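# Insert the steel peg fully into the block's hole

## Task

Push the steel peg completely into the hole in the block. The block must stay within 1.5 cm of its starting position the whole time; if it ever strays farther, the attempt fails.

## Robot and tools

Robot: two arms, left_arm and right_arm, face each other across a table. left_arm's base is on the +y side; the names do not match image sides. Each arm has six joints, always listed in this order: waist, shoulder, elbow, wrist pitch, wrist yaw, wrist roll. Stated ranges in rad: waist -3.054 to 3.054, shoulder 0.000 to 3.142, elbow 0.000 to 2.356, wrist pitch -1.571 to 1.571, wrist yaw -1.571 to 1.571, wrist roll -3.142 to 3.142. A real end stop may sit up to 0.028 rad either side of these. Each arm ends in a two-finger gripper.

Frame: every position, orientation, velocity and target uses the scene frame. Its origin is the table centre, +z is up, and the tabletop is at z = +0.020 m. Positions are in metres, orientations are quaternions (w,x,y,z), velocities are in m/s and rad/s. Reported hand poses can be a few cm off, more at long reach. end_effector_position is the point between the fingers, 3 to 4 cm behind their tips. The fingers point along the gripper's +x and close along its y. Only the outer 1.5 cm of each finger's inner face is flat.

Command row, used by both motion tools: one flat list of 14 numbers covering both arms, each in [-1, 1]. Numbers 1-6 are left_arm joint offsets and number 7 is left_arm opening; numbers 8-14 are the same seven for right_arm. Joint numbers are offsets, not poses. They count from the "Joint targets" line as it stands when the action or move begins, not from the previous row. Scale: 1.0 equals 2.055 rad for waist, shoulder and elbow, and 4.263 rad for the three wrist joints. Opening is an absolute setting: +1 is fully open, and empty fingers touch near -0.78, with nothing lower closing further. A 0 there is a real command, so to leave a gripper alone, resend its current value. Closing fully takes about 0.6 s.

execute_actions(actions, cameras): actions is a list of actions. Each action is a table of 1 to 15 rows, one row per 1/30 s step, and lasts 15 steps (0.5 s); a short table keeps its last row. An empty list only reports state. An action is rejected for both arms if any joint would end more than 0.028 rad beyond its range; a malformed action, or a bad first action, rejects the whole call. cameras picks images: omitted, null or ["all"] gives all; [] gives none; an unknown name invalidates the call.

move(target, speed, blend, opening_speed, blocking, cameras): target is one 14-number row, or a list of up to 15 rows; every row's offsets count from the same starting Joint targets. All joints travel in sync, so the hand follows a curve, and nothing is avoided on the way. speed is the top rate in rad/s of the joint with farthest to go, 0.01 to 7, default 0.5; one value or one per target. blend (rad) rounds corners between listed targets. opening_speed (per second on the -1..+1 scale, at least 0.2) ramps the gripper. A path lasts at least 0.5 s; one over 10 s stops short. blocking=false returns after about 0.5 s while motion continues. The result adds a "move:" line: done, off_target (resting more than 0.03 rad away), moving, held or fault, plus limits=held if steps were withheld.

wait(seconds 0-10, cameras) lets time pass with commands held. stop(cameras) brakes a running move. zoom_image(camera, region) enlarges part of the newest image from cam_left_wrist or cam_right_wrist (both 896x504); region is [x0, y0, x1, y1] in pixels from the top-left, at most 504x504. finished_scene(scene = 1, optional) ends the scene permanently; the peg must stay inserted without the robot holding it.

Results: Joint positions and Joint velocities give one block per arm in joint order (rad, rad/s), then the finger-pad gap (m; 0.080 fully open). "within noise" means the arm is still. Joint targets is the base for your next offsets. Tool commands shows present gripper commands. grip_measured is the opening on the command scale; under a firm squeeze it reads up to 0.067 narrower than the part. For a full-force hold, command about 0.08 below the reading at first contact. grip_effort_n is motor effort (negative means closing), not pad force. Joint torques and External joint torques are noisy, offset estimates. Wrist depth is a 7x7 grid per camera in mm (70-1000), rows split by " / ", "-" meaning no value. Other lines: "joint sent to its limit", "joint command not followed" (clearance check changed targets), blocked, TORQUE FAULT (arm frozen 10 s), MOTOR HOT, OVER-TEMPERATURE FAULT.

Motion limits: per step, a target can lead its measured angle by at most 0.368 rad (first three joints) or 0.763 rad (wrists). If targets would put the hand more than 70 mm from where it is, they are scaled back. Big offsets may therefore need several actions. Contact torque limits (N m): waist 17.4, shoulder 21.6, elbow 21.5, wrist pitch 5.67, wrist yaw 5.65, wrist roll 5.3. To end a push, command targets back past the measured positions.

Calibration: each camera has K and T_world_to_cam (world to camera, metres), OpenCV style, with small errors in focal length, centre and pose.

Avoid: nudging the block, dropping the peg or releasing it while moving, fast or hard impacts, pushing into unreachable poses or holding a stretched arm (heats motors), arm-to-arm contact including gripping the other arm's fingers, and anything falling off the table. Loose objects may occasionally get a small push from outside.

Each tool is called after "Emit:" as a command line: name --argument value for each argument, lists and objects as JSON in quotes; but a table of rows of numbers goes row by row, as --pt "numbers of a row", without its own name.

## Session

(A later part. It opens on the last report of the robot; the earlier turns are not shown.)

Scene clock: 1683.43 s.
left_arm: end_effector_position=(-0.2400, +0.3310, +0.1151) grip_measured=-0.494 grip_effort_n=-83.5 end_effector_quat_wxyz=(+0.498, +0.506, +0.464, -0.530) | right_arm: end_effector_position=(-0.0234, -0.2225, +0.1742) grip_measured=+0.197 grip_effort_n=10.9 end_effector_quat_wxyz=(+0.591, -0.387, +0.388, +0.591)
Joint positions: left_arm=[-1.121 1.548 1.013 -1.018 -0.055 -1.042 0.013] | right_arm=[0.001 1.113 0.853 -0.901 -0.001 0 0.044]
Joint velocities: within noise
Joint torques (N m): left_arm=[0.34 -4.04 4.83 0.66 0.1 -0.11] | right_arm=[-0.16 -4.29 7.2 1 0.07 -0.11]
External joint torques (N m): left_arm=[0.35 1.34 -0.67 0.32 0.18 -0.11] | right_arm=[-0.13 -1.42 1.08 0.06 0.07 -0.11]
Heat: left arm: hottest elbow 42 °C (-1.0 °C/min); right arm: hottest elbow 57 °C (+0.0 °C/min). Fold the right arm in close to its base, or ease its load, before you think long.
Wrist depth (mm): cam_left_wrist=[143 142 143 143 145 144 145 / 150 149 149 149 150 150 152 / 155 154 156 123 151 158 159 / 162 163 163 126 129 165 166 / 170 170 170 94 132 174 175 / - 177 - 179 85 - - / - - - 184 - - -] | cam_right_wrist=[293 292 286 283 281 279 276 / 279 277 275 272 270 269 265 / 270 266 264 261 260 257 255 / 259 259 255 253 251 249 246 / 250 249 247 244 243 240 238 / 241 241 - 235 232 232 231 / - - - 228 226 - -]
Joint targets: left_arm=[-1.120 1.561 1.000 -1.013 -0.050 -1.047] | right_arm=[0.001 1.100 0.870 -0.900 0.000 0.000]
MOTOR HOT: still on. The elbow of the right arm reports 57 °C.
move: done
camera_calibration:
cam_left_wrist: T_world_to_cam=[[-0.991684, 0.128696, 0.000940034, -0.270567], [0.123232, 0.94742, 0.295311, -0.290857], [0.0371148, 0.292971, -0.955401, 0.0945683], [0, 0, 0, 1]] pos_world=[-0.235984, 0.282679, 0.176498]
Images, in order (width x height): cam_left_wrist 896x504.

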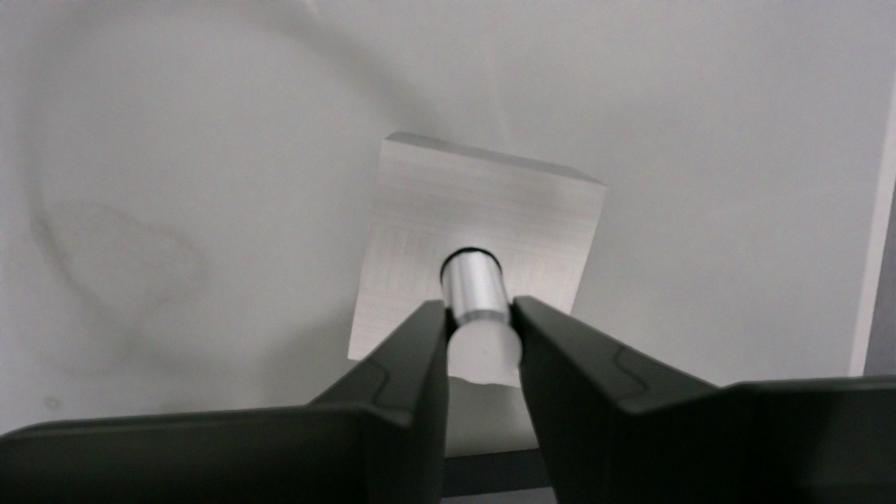

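Emit:
move --target '[0, 0.0009, -0.0023, 0.00156, 0, 0, -0.54, 0, 0, 0, 0, 0, 0, 0.2]' --speed 0.03 --cameras '["cam_left_wrist"]'

Emit:
zoom_image --camera "cam_left_wrist" --region '[430, 215, 520, 305]'

Scene clock: 1687.57 s.
left_arm: end_effector_position=(-0.2401, +0.3309, +0.1147) grip_measured=-0.494 grip_effort_n=-83.5 end_effector_quat_wxyz=(+0.498, +0.506, +0.464, -0.530) | right_arm: end_effector_position=(-0.0234, -0.2225, +0.1742) grip_measured=+0.197 grip_effort_n=11.4 end_effector_quat_wxyz=(+0.591, -0.387, +0.388, +0.591)
Joint positions: left_arm=[-1.121 1.548 1.011 -1.015 -0.055 -1.042 0.013] | right_arm=[0.001 1.113 0.853 -0.901 -0.001 0 0.044]
Joint velocities: within noise
Joint torques (N m): left_arm=[0.19 -4.24 4.4 0.97 0.11 -0.12] | right_arm=[0.06 -4.64 6.96 1.06 0.06 -0.01]
External joint torques (N m): left_arm=[0.18 1.1 -1.11 0.61 0.2 -0.12] | right_arm=[0.04 -1.78 0.84 0.12 0.07 -0.01]
Heat: left arm: hottest elbow 42 °C (-1.0 °C/min); right arm: hottest elbow 57 °C (+0.0 °C/min). Fold the right arm in close to its base, or ease its load, before you think long.
Wrist depth (mm): cam_left_wrist=[143 143 143 144 144 145 145 / 150 149 149 150 151 151 151 / 155 154 156 123 154 158 159 / 162 162 163 126 129 165 166 / 169 170 169 94 131 174 174 / - 177 - 96 85 - - / - - - 184 - - -] | cam_right_wrist=[292 291 286 284 280 277 277 / 281 279 275 273 270 268 265 / 270 268 264 262 260 257 255 / 260 257 255 253 250 249 246 / 250 249 246 244 243 240 238 / 241 241 - 234 233 232 231 / - - - 228 227 - -]
Joint targets: left_arm=[-1.119 1.562 0.995 -1.006 -0.050 -1.047] | right_arm=[0.001 1.100 0.870 -0.900 0.000 0.000]
MOTOR HOT: still on. The elbow of the right arm reports 57 °C.
move: done
camera_calibration:
cam_left_wrist: T_world_to_cam=[[-0.991736, 0.128283, 0.00188806, -0.270521], [0.123138, 0.947622, 0.294703, -0.290627], [0.0360162, 0.2925, -0.955587, 0.0941188], [0, 0, 0, 1]] pos_world=[-0.235888, 0.282578, 0.176098]
Images, in order (width x height): cam_left_wrist 896x504.

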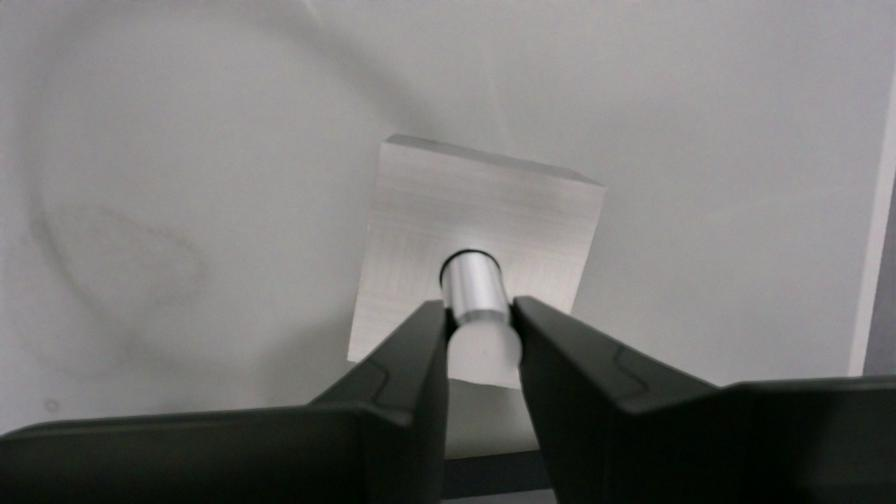

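Scaled by 5.600 from the camera's 896x504 image, which has a finer 1280x720 frame.

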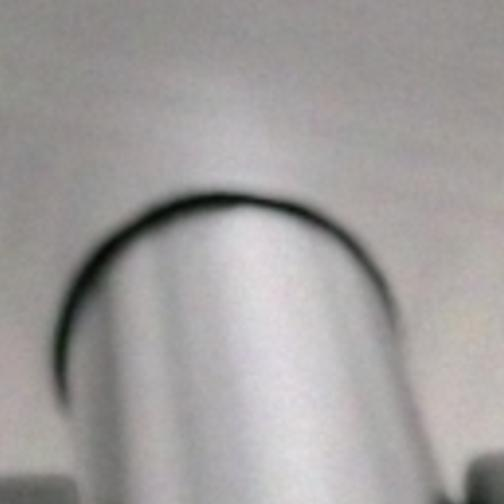

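Emit:
move --pt "0 -0.002 0.00523 -0.00352 0 0 -0.54 0 0 0 0 0 0 0.2" --pt "0 -0.002 0.00523 -0.00352 0 0 -0.1 0 0 0 0 0 0 0.2" --speed 0.03 --opening_speed 0.3 --cameras '["cam_left_wrist"]'

Scene clock: 1696.30 s.
left_arm: end_effector_position=(-0.2390, +0.3317, +0.1144) grip_measured=-0.103 grip_effort_n=14.7 end_effector_quat_wxyz=(+0.498, +0.508, +0.464, -0.528) | right_arm: end_effector_position=(-0.0234, -0.2225, +0.1742) grip_measured=+0.197 grip_effort_n=11.4 end_effector_quat_wxyz=(+0.591, -0.387, +0.388, +0.591)
Joint positions: left_arm=[-1.121 1.549 1.011 -1.02 -0.054 -1.042 0.03] | right_arm=[0.001 1.113 0.853 -0.901 -0.001 0 0.044]
Joint velocities: within noise
Joint torques (N m): left_arm=[-0.02 -4.83 5.52 0.27 0.07 -0.14] | right_arm=[0.05 -4.45 6.92 1.03 0.06 -0.11]
External joint torques (N m): left_arm=[-0.01 0.51 0.04 -0.06 0.15 -0.14] | right_arm=[0.07 -1.52 0.67 0.05 0.06 -0.11]
Heat: left arm: hottest elbow 42 °C (-1.0 °C/min); right arm: hottest elbow 57 °C (+0.0 °C/min). Fold the right arm in close to its base, or ease its load, before you think long.
Wrist depth (mm): cam_left_wrist=[142 142 142 142 143 143 143 / 149 148 148 147 149 149 150 / 154 153 155 121 131 156 158 / 162 162 163 125 128 164 164 / 170 170 167 93 93 171 173 / 179 177 - 180 - - - / - - - 180 170 - -] | cam_right_wrist=[293 291 286 284 280 278 277 / 281 277 275 273 271 269 265 / 270 268 265 262 260 257 256 / 261 257 256 253 251 249 246 / 250 248 246 244 242 240 238 / 241 241 - 234 233 233 231 / - - - 228 226 - -]
Joint targets: left_arm=[-1.120 1.558 1.006 -1.021 -0.050 -1.047] | right_arm=[0.001 1.100 0.870 -0.900 0.000 0.000]
MOTOR HOT: still on. The elbow of the right arm reports 57 °C.
move: done
camera_calibration:
cam_left_wrist: T_world_to_cam=[[-0.991731, 0.128305, -0.00275407, -0.269062], [0.121606, 0.946379, 0.299297, -0.291902], [0.0410077, 0.296487, -0.954156, 0.0933556], [0, 0, 0, 1]] pos_world=[-0.235168, 0.283093, 0.1757]
Images, in order (width x height): cam_left_wrist 896x504.

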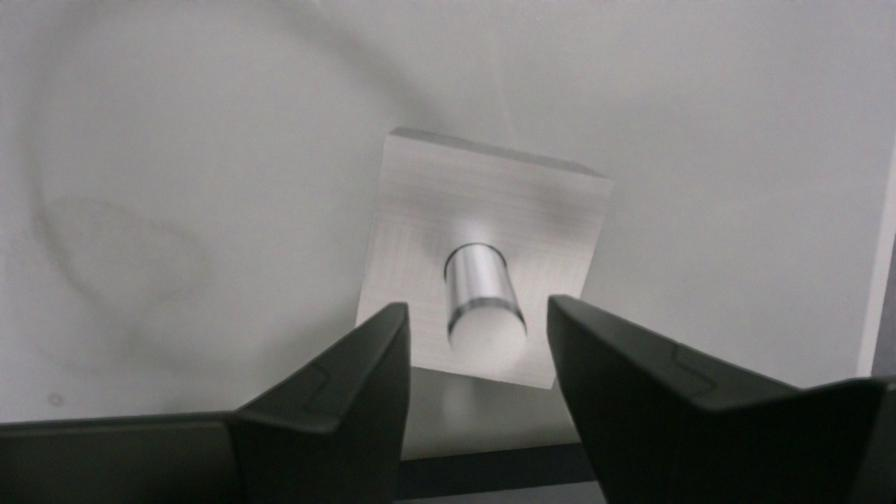

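Emit:
move --pt "0 -0.01231 0.03012 -0.01459 0 0 0.0 0 0 0 0 0 0 0.2" --pt "0 -0.0181 0.05513 -0.02897 0 0 0.0 0 0 0 0 0 0 0.2" --pt "0 -0.02443 0.10749 -0.05726 0 0 0.0 0 0 0 0 0 0 0.2" --speed '[0.05, 0.08, 0.12]' --blend 0.01 --opening_speed 0.3 --cameras '["cam_left_wrist"]'

Emit:
zoom_image --camera "cam_left_wrist" --region '[360, 120, 600, 380]'

Scene clock: 1717.03 s.
left_arm: end_effector_position=(-0.2400, +0.3312, +0.1724) grip_measured=-0.002 grip_effort_n=15.1 end_effector_quat_wxyz=(+0.499, +0.511, +0.463, -0.525) | right_arm: end_effector_position=(-0.0234, -0.2225, +0.1742) grip_measured=+0.197 grip_effort_n=11.4 end_effector_quat_wxyz=(+0.591, -0.387, +0.388, +0.591)
Joint positions: left_arm=[-1.121 1.519 1.216 -1.263 -0.054 -1.042 0.035] | right_arm=[0.001 1.113 0.853 -0.901 -0.001 0 0.044]
Joint velocities: within noise
Joint torques (N m): left_arm=[0.06 -7.02 7.91 0.17 0.03 -0.13] | right_arm=[0.09 -4.36 7.13 1.06 0.12 -0.04]
External joint torques (N m): left_arm=[0.07 -1.71 2.24 -0.15 0.11 -0.13] | right_arm=[0.09 -1.45 0.96 0.11 0.12 -0.04]
Heat: left arm: hottest elbow 43 °C (+1.0 °C/min); right arm: hottest elbow 57 °C (+0.0 °C/min). Fold the right arm in close to its base, or ease its load, before you think long.
Wrist depth (mm): cam_left_wrist=[195 195 195 195 195 195 198 / 203 203 203 202 203 202 207 / 213 213 213 179 211 213 945 / 223 223 223 185 222 223 - / 233 235 230 235 108 233 - / 244 - - 229 - - - / - - - 232 237 - -] | cam_right_wrist=[293 289 286 283 281 277 276 / 280 277 276 272 270 269 266 / 270 268 266 262 260 257 255 / 258 258 256 253 252 248 247 / 249 248 247 244 243 240 238 / 241 241 - 235 233 233 230 / - - - 228 226 - -]
Joint targets: left_arm=[-1.120 1.508 1.227 -1.265 -0.050 -1.047] | right_arm=[0.001 1.100 0.870 -0.900 0.000 0.000]
MOTOR HOT: still on. The elbow of the right arm reports 57 °C.
move: done
camera_calibration:
cam_left_wrist: T_world_to_cam=[[-0.991689, 0.128338, -0.00906798, -0.26879], [0.11957, 0.945364, 0.303298, -0.309408], [0.0474972, 0.299693, -0.952853, 0.14913], [0, 0, 0, 1]] pos_world=[-0.236643, 0.282306, 0.233504]
Images, in order (width x height): cam_left_wrist 896x504.

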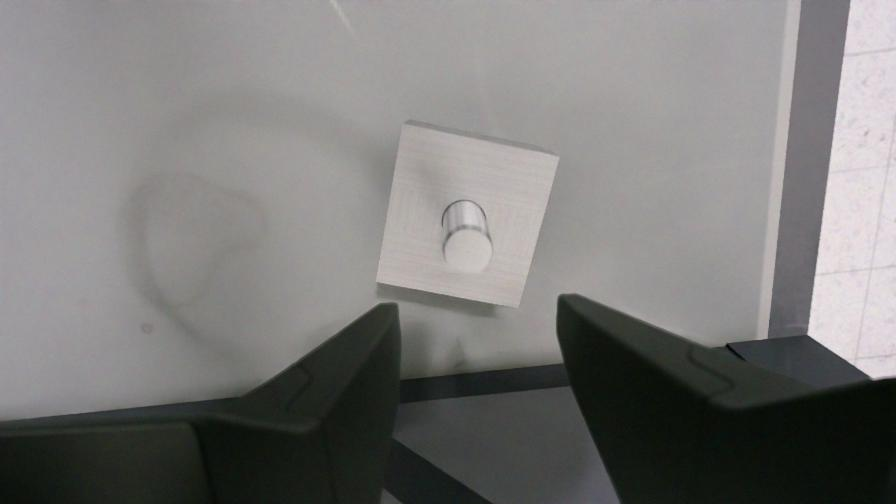

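Scaled by 1.938 from the camera's 896x504 image, which has a finer 1280x720 frame.

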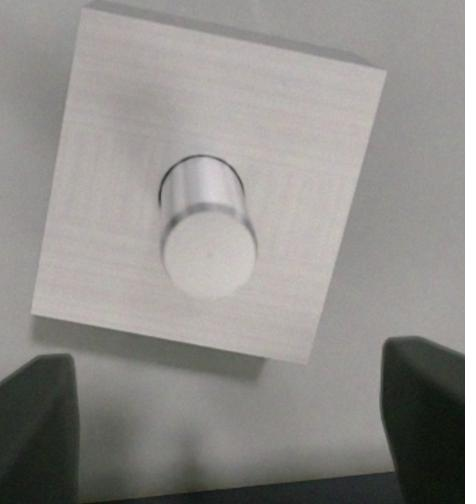

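Emit:
zoom_image --camera "cam_left_wrist" --region '[430, 190, 510, 280]'

Scaled by 5.600 from the camera's 896x504 image, which has a finer 1280x720 frame.

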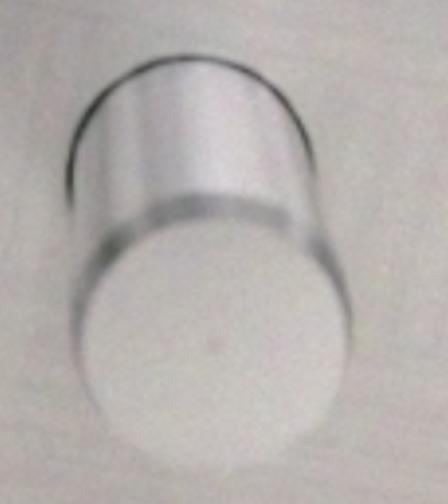

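Emit:
move --pt "0 0 0 0 0 0 -0.82 0 0 0 0 0 0 0.2" --pt "0 0.01294 -0.07465 0.03634 0 0 -0.82 0 0 0 0 0 0 0.2" --speed 0.12 --opening_speed 1.0 --cameras '["cam_left_wrist"]'

Scene clock: 1777.70 s.
left_arm: end_effector_position=(-0.2395, +0.3314, +0.1377) grip_measured=-0.788 grip_effort_n=-83.5 end_effector_quat_wxyz=(+0.497, +0.507, +0.464, -0.529) | right_arm: end_effector_position=(-0.0234, -0.2225, +0.1742) grip_measured=+0.197 grip_effort_n=11.4 end_effector_quat_wxyz=(+0.591, -0.387, +0.388, +0.591)
Joint positions: left_arm=[-1.121 1.525 1.083 -1.112 -0.054 -1.042 0] | right_arm=[0.001 1.113 0.853 -0.901 -0.001 0 0.044]
Joint velocities: within noise
Joint torques (N m): left_arm=[0.01 -4.42 5.25 0.4 0.11 -0.13] | right_arm=[0.05 -4.27 7.08 1.07 0.08 -0.06]
External joint torques (N m): left_arm=[-0.02 0.86 -0.38 0.05 0.19 -0.13] | right_arm=[0.05 -1.41 0.92 0.11 0.08 -0.06]
Heat: left arm: hottest elbow 46 °C (+3.0 °C/min); right arm: hottest elbow 57 °C (+0.0 °C/min). Fold the right arm in close to its base, or ease its load, before you think long.
Wrist depth (mm): cam_left_wrist=[162 163 163 162 164 165 165 / 169 169 170 169 172 172 173 / 178 177 178 144 176 180 181 / 185 185 186 148 186 189 189 / 194 196 196 95 195 198 199 / 202 203 - - - - - / - - - - - - -] | cam_right_wrist=[293 289 286 284 280 279 276 / 280 278 274 271 269 268 266 / 270 267 264 262 261 258 255 / 260 257 256 254 251 248 246 / 250 248 247 244 244 240 238 / 241 240 - 234 232 232 230 / - - - 228 226 - -]
Joint targets: left_arm=[-1.120 1.535 1.073 -1.110 -0.050 -1.047] | right_arm=[0.001 1.100 0.870 -0.900 0.000 0.000]
MOTOR HOT: still on. The elbow of the right arm reports 57 °C.
move: done
camera_calibration:
cam_left_wrist: T_world_to_cam=[[-0.991737, 0.128279, 0.00113176, -0.270052], [0.122828, 0.946978, 0.296895, -0.298044], [0.0370137, 0.294581, -0.954909, 0.115408], [0, 0, 0, 1]] pos_world=[-0.235484, 0.282886, 0.198998]
Images, in order (width x height): cam_left_wrist 896x504.

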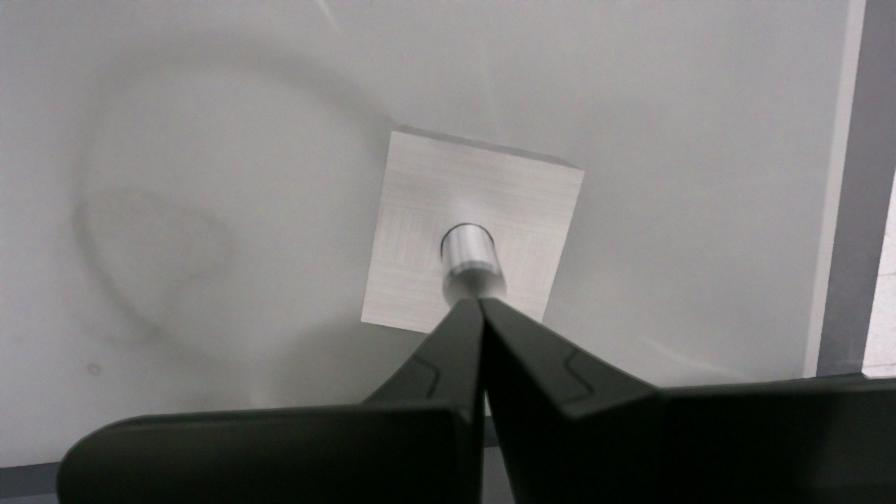

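Emit:
move --target '[0, 0.00178, -0.00623, 0.00386, 0, 0, -0.82, 0, 0, 0, 0, 0, 0, 0.2]' --speed 0.04 --cameras '["cam_left_wrist"]'

Scene clock: 1781.63 s.
left_arm: end_effector_position=(-0.2396, +0.3313, +0.1338) grip_measured=-0.788 grip_effort_n=-83.5 end_effector_quat_wxyz=(+0.497, +0.507, +0.464, -0.529) | right_arm: end_effector_position=(-0.0234, -0.2225, +0.1742) grip_measured=+0.197 grip_effort_n=11.4 end_effector_quat_wxyz=(+0.591, -0.387, +0.388, +0.591)
Joint positions: left_arm=[-1.121 1.528 1.07 -1.096 -0.054 -1.042 0] | right_arm=[0.001 1.113 0.853 -0.901 -0.001 0 0.044]
Joint velocities: within noise
Joint torques (N m): left_arm=[0.17 -4.51 5.23 0.45 0 -0.13] | right_arm=[0.05 -4.61 7.01 0.97 0.1 -0.07]
External joint torques (N m): left_arm=[0.19 0.74 -0.34 0.11 0.08 -0.13] | right_arm=[0.06 -1.71 0.77 -0.02 0.1 -0.07]
Heat: left arm: hottest elbow 46 °C (+3.0 °C/min); right arm: hottest elbow 57 °C (+0.0 °C/min). Fold the right arm in close to its base, or ease its load, before you think long.
Wrist depth (mm): cam_left_wrist=[159 159 160 159 161 160 161 / 165 166 167 166 167 168 169 / 173 174 174 140 172 178 177 / 182 182 182 144 182 185 186 / 190 191 191 88 191 194 194 / 198 199 - - - - - / - - - - - - -] | cam_right_wrist=[293 290 287 283 280 278 276 / 280 278 275 271 270 268 265 / 270 268 264 262 261 259 256 / 260 258 255 253 251 247 246 / 250 249 247 244 243 239 238 / 241 240 - 235 233 232 230 / - - - 228 226 - -]
Joint targets: left_arm=[-1.120 1.539 1.061 -1.094 -0.050 -1.047] | right_arm=[0.001 1.100 0.870 -0.900 0.000 0.000]
MOTOR HOT: still on. The elbow of the right arm reports 57 °C.
move: done
camera_calibration:
cam_left_wrist: T_world_to_cam=[[-0.991735, 0.128292, 0.00143394, -0.27021], [0.122934, 0.947004, 0.296767, -0.296831], [0.0367148, 0.294491, -0.954949, 0.111651], [0, 0, 0, 1]] pos_world=[-0.235585, 0.282885, 0.195098]
Images, in order (width x height): cam_left_wrist 896x504.

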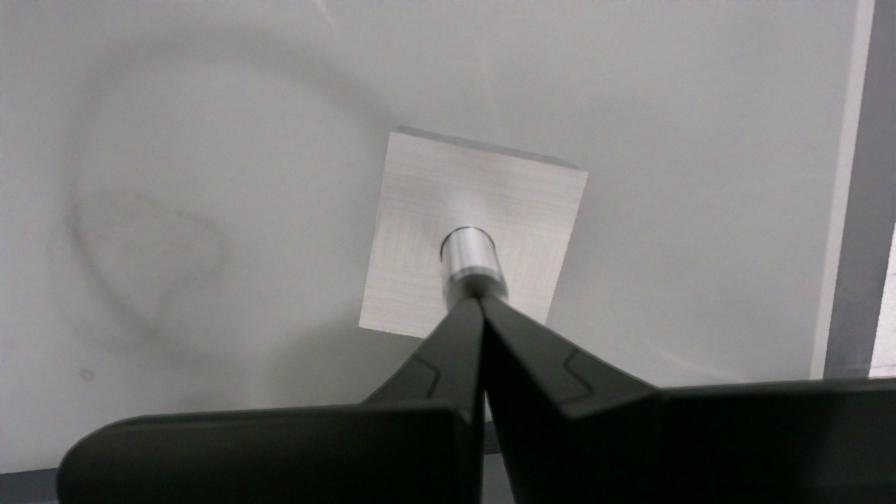

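Emit:
move --target '[0, 0.00134, -0.00467, 0.00289, 0, 0, -0.82, 0, 0, 0, 0, 0, 0, 0.2]' --speed 0.03 --cameras '["cam_left_wrist"]'

Scene clock: 1783.83 s.
left_arm: end_effector_position=(-0.2396, +0.3314, +0.1307) grip_measured=-0.788 grip_effort_n=-83.5 end_effector_quat_wxyz=(+0.497, +0.507, +0.464, -0.529) | right_arm: end_effector_position=(-0.0234, -0.2225, +0.1742) grip_measured=+0.197 grip_effort_n=11.4 end_effector_quat_wxyz=(+0.591, -0.387, +0.388, +0.591)
Joint positions: left_arm=[-1.121 1.531 1.06 -1.083 -0.054 -1.042 0] | right_arm=[0.001 1.113 0.853 -0.901 -0.001 0 0.044]
Joint velocities: within noise
Joint torques (N m): left_arm=[0.35 -4.55 5.25 0.46 0.09 -0.18] | right_arm=[-0.06 -4.49 7.08 1.01 0.07 -0.04]
External joint torques (N m): left_arm=[0.33 0.77 -0.34 0.12 0.18 -0.18] | right_arm=[-0.04 -1.63 0.89 0.04 0.07 -0.04]
Heat: left arm: hottest elbow 45 °C (+1.0 °C/min); right arm: hottest elbow 57 °C (+0.0 °C/min). Fold the right arm in close to its base, or ease its load, before you think long.
Wrist depth (mm): cam_left_wrist=[156 157 157 158 158 158 159 / 163 163 164 163 165 165 166 / 170 171 171 137 169 174 173 / 178 179 178 141 178 181 182 / 187 188 188 88 188 191 191 / 195 195 - - - - - / - - - - - - -] | cam_right_wrist=[294 289 287 284 280 278 276 / 280 277 275 272 271 268 265 / 271 267 265 262 260 259 256 / 259 258 255 253 251 248 246 / 250 249 247 244 243 239 238 / 241 240 - 234 233 233 231 / - - - 228 227 - -]
Joint targets: left_arm=[-1.120 1.541 1.051 -1.082 -0.050 -1.047] | right_arm=[0.001 1.100 0.870 -0.900 0.000 0.000]
MOTOR HOT: still on. The elbow of the right arm reports 57 °C.
move: done
camera_calibration:
cam_left_wrist: T_world_to_cam=[[-0.991737, 0.128279, 0.00113176, -0.270044], [0.122828, 0.946978, 0.296895, -0.295966], [0.0370137, 0.294581, -0.954909, 0.108724], [0, 0, 0, 1]] pos_world=[-0.235484, 0.282886, 0.191998]
Images, in order (width x height): cam_left_wrist 896x504.

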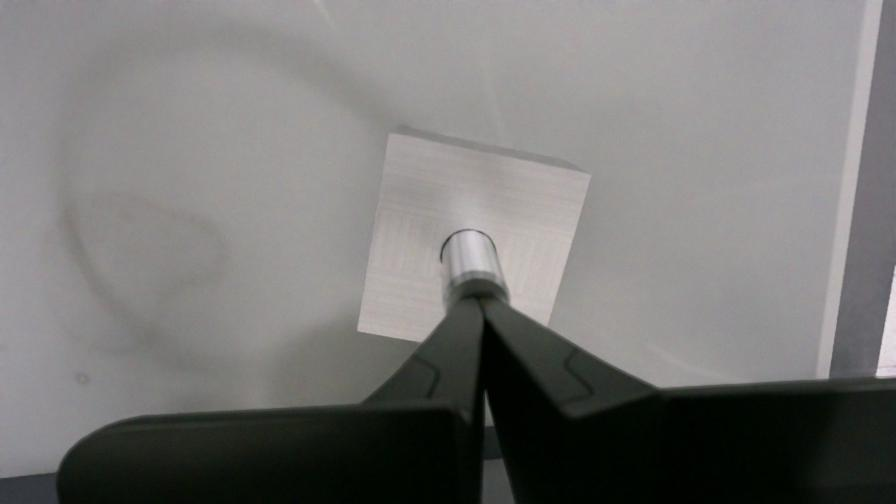

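Emit:
move --target '[0, 0.00134, -0.00467, 0.00289, 0, 0, -0.82, 0, 0, 0, 0, 0, 0, 0.2]' --speed 0.03 --cameras '["cam_left_wrist"]'

Scene clock: 1786.60 s.
left_arm: end_effector_position=(-0.2402, +0.3312, +0.1298) grip_measured=-0.788 grip_effort_n=-83.5 end_effector_quat_wxyz=(+0.497, +0.506, +0.465, -0.530) | right_arm: end_effector_position=(-0.0234, -0.2225, +0.1742) grip_measured=+0.197 grip_effort_n=11.4 end_effector_quat_wxyz=(+0.591, -0.387, +0.388, +0.591)
Joint positions: left_arm=[-1.121 1.531 1.057 -1.076 -0.054 -1.042 0] | right_arm=[0.001 1.113 0.853 -0.901 -0.001 0 0.044]
Joint velocities: within noise
Joint torques (N m): left_arm=[0.13 -4.17 4.37 0.79 0.07 -0.09] | right_arm=[-0.07 -4.38 7.07 1.04 0.06 -0.07]
External joint torques (N m): left_arm=[0.11 1.08 -1.18 0.43 0.16 -0.09] | right_arm=[-0.06 -1.47 0.84 0.06 0.06 -0.07]
Heat: left arm: hottest elbow 45 °C (+1.0 °C/min); right arm: hottest elbow 57 °C (+0.0 °C/min). Fold the right arm in close to its base, or ease its load, before you think long.
Wrist depth (mm): cam_left_wrist=[156 157 157 157 158 159 160 / 162 162 163 163 165 166 166 / 169 170 170 137 169 174 174 / 177 178 177 141 177 181 182 / 186 187 185 88 188 191 193 / 194 194 - - - - - / - - - - - - -] | cam_right_wrist=[292 290 287 283 279 279 276 / 281 278 275 272 271 268 266 / 270 268 265 263 260 257 255 / 259 257 255 254 252 249 246 / 250 249 247 245 243 239 238 / 241 241 - 234 233 232 231 / - - - 229 226 - -]
Joint targets: left_arm=[-1.120 1.544 1.042 -1.069 -0.050 -1.047] | right_arm=[0.001 1.100 0.870 -0.900 0.000 0.000]
MOTOR HOT: still on. The elbow of the right arm reports 57 °C.
move: done
camera_calibration:
cam_left_wrist: T_world_to_cam=[[-0.991721, 0.128341, 0.00421784, -0.271042], [0.123849, 0.947303, 0.295429, -0.295149], [0.0339202, 0.293506, -0.955355, 0.107664], [0, 0, 0, 1]] pos_world=[-0.235896, 0.282782, 0.191196]
Images, in order (width x height): cam_left_wrist 896x504.

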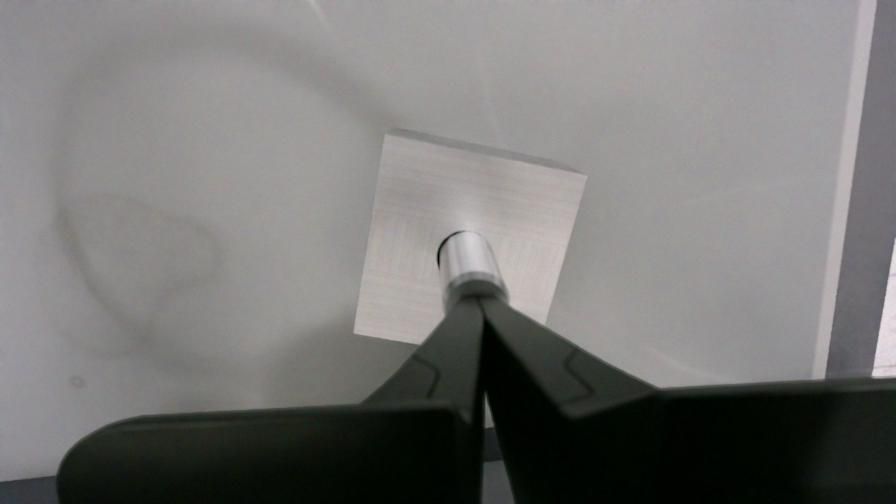

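Emit:
move --target '[0, 0.00089, -0.0031, 0.00193, 0, 0, -0.82, 0, 0, 0, 0, 0, 0, 0.2]' --speed 0.03 --cameras '["cam_left_wrist"]'

Emit:
zoom_image --camera "cam_left_wrist" --region '[420, 210, 530, 320]'

Scene clock: 1789.87 s.
left_arm: end_effector_position=(-0.2409, +0.3308, +0.1295) grip_measured=-0.788 grip_effort_n=-83.5 end_effector_quat_wxyz=(+0.497, +0.504, +0.465, -0.532) | right_arm: end_effector_position=(-0.0234, -0.2225, +0.1742) grip_measured=+0.197 grip_effort_n=11.4 end_effector_quat_wxyz=(+0.591, -0.387, +0.388, +0.591)
Joint positions: left_arm=[-1.121 1.531 1.055 -1.07 -0.054 -1.042 0] | right_arm=[0.001 1.113 0.853 -0.901 -0.001 0 0.044]
Joint velocities: within noise
Joint torques (N m): left_arm=[0.29 -3.75 4.09 1 0.04 -0.11] | right_arm=[-0.06 -4.58 6.93 1 0.1 -0.01]
External joint torques (N m): left_arm=[0.28 1.55 -1.51 0.63 0.12 -0.11] | right_arm=[-0.03 -1.71 0.83 0.07 0.1 -0.01]
Heat: left arm: hottest elbow 45 °C (+1.0 °C/min); right arm: hottest elbow 57 °C (+0.0 °C/min). Fold the right arm in close to its base, or ease its load, before you think long.
Wrist depth (mm): cam_left_wrist=[155 156 156 158 158 159 160 / 162 162 164 164 166 167 167 / 169 170 170 137 169 174 175 / 176 177 176 141 177 183 183 / 185 186 185 88 188 191 193 / 193 193 - - - - - / - - - - - - -] | cam_right_wrist=[293 289 287 284 280 278 277 / 279 278 274 273 271 268 266 / 271 267 265 262 260 257 255 / 259 256 255 255 251 248 245 / 252 248 246 244 243 240 238 / 241 241 - 234 232 232 230 / - - - 228 226 - -]
Joint targets: left_arm=[-1.120 1.546 1.035 -1.061 -0.051 -1.047] | right_arm=[0.001 1.100 0.870 -0.900 0.000 0.000]
MOTOR HOT: still on. The elbow of the right arm reports 57 °C.
move: done
camera_calibration:
cam_left_wrist: T_world_to_cam=[[-0.991698, 0.128359, 0.00770835, -0.272177], [0.124963, 0.947856, 0.293177, -0.294169], [0.0303254, 0.291707, -0.956027, 0.10727], [0, 0, 0, 1]] pos_world=[-0.23641, 0.282475, 0.190895]
Images, in order (width x height): cam_left_wrist 896x504.

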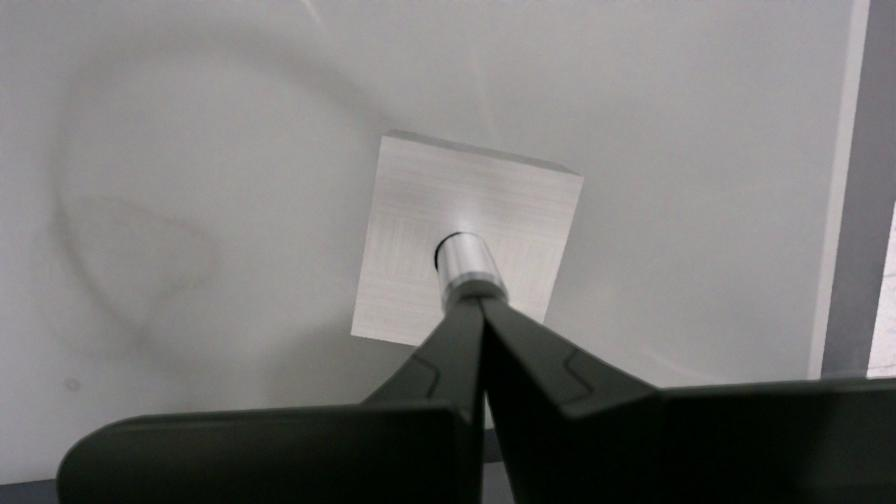

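Scaled by 4.582 from the camera's 896x504 image, which has a finer 1280x720 frame.

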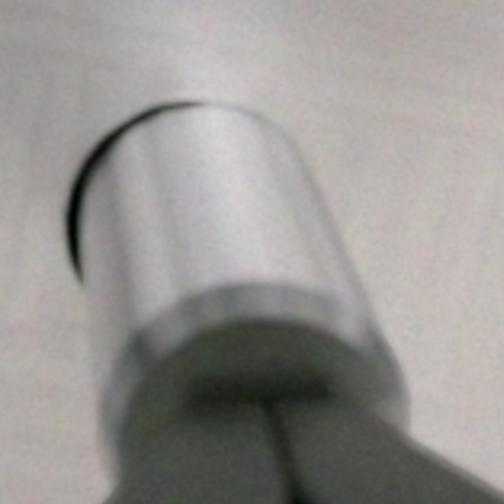

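Emit:
move --pt "0 -0.00223 0.00777 -0.00482 0 0 -0.78 0 0 0 0 0 0 0.2" --pt "0 -0.01849 0.09343 -0.04785 0 0 -0.78 0 0 0 0 0 0 0.2" --speed '[0.04, 0.15]' --cameras '["cam_left_wrist"]'

Emit:
zoom_image --camera "cam_left_wrist" --region '[430, 190, 510, 280]'

Scene clock: 1797.13 s.
left_arm: end_effector_position=(-0.2401, +0.3312, +0.1727) grip_measured=-0.782 grip_effort_n=14.7 end_effector_quat_wxyz=(+0.498, +0.511, +0.463, -0.525) | right_arm: end_effector_position=(-0.0234, -0.2225, +0.1742) grip_measured=+0.197 grip_effort_n=11.4 end_effector_quat_wxyz=(+0.591, -0.387, +0.388, +0.591)
Joint positions: left_arm=[-1.121 1.519 1.217 -1.263 -0.053 -1.042 0] | right_arm=[0.001 1.113 0.853 -0.901 -0.001 0 0.044]
Joint velocities: within noise
Joint torques (N m): left_arm=[-0.05 -6.99 8.14 0.14 0.02 -0.1] | right_arm=[-0.1 -4.6 7.12 1.04 0.09 -0.05]
External joint torques (N m): left_arm=[-0.02 -1.65 2.43 -0.19 0.09 -0.1] | right_arm=[-0.08 -1.71 0.92 0.07 0.09 -0.05]
Heat: left arm: hottest elbow 44 °C (-1.0 °C/min); right arm: hottest elbow 57 °C (+0.0 °C/min). Fold the right arm in close to its base, or ease its load, before you think long.
Wrist depth (mm): cam_left_wrist=[195 197 195 195 195 196 200 / 203 204 204 202 204 202 920 / 212 213 213 178 211 213 958 / 223 223 223 186 222 224 - / 234 235 234 88 234 235 - / 243 245 - - - - - / - - - - - - -] | cam_right_wrist=[293 290 287 284 281 278 276 / 279 279 275 273 270 269 266 / 269 268 265 262 259 257 256 / 260 257 254 254 251 248 245 / 250 249 246 244 243 240 238 / 241 240 - 235 232 233 231 / - - - 228 227 - -]
Joint targets: left_arm=[-1.120 1.508 1.227 -1.265 -0.050 -1.047] | right_arm=[0.001 1.100 0.870 -0.900 0.000 0.000]
MOTOR HOT: still on. The elbow of the right arm reports 57 °C.
move: done
camera_calibration:
cam_left_wrist: T_world_to_cam=[[-0.991702, 0.128327, -0.0076947, -0.269127], [0.11997, 0.945304, 0.303326, -0.309458], [0.0461989, 0.299886, -0.952856, 0.148928], [0, 0, 0, 1]] pos_world=[-0.236648, 0.282406, 0.233703]
Images, in order (width x height): cam_left_wrist 896x504.

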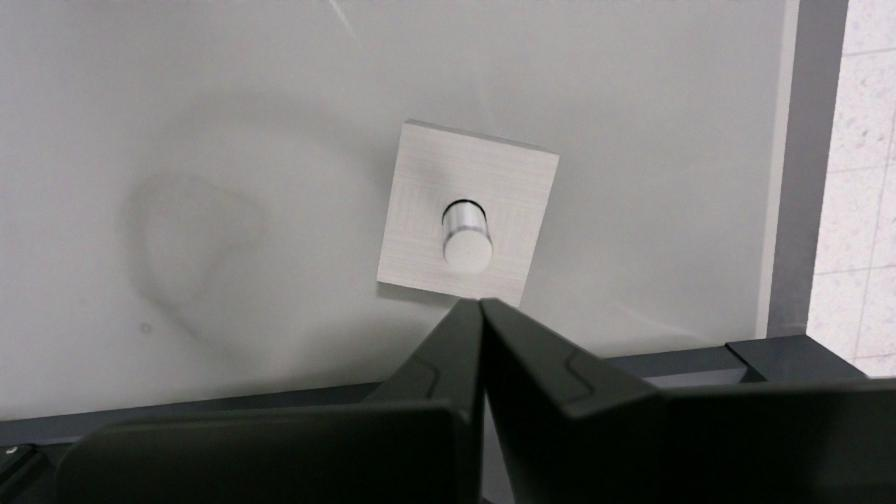

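Scaled by 5.600 from the camera's 896x504 image, which has a finer 1280x720 frame.

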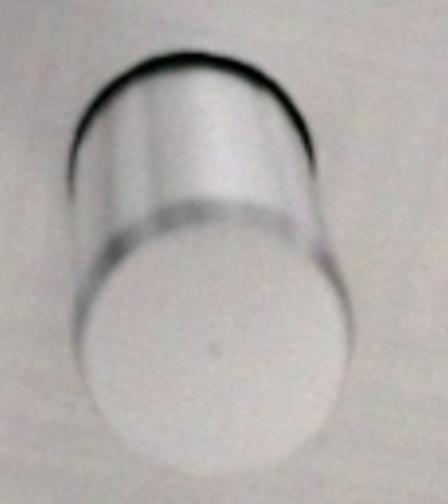

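Emit:
finished_scene --scene 1

The scene is finished: the task was done.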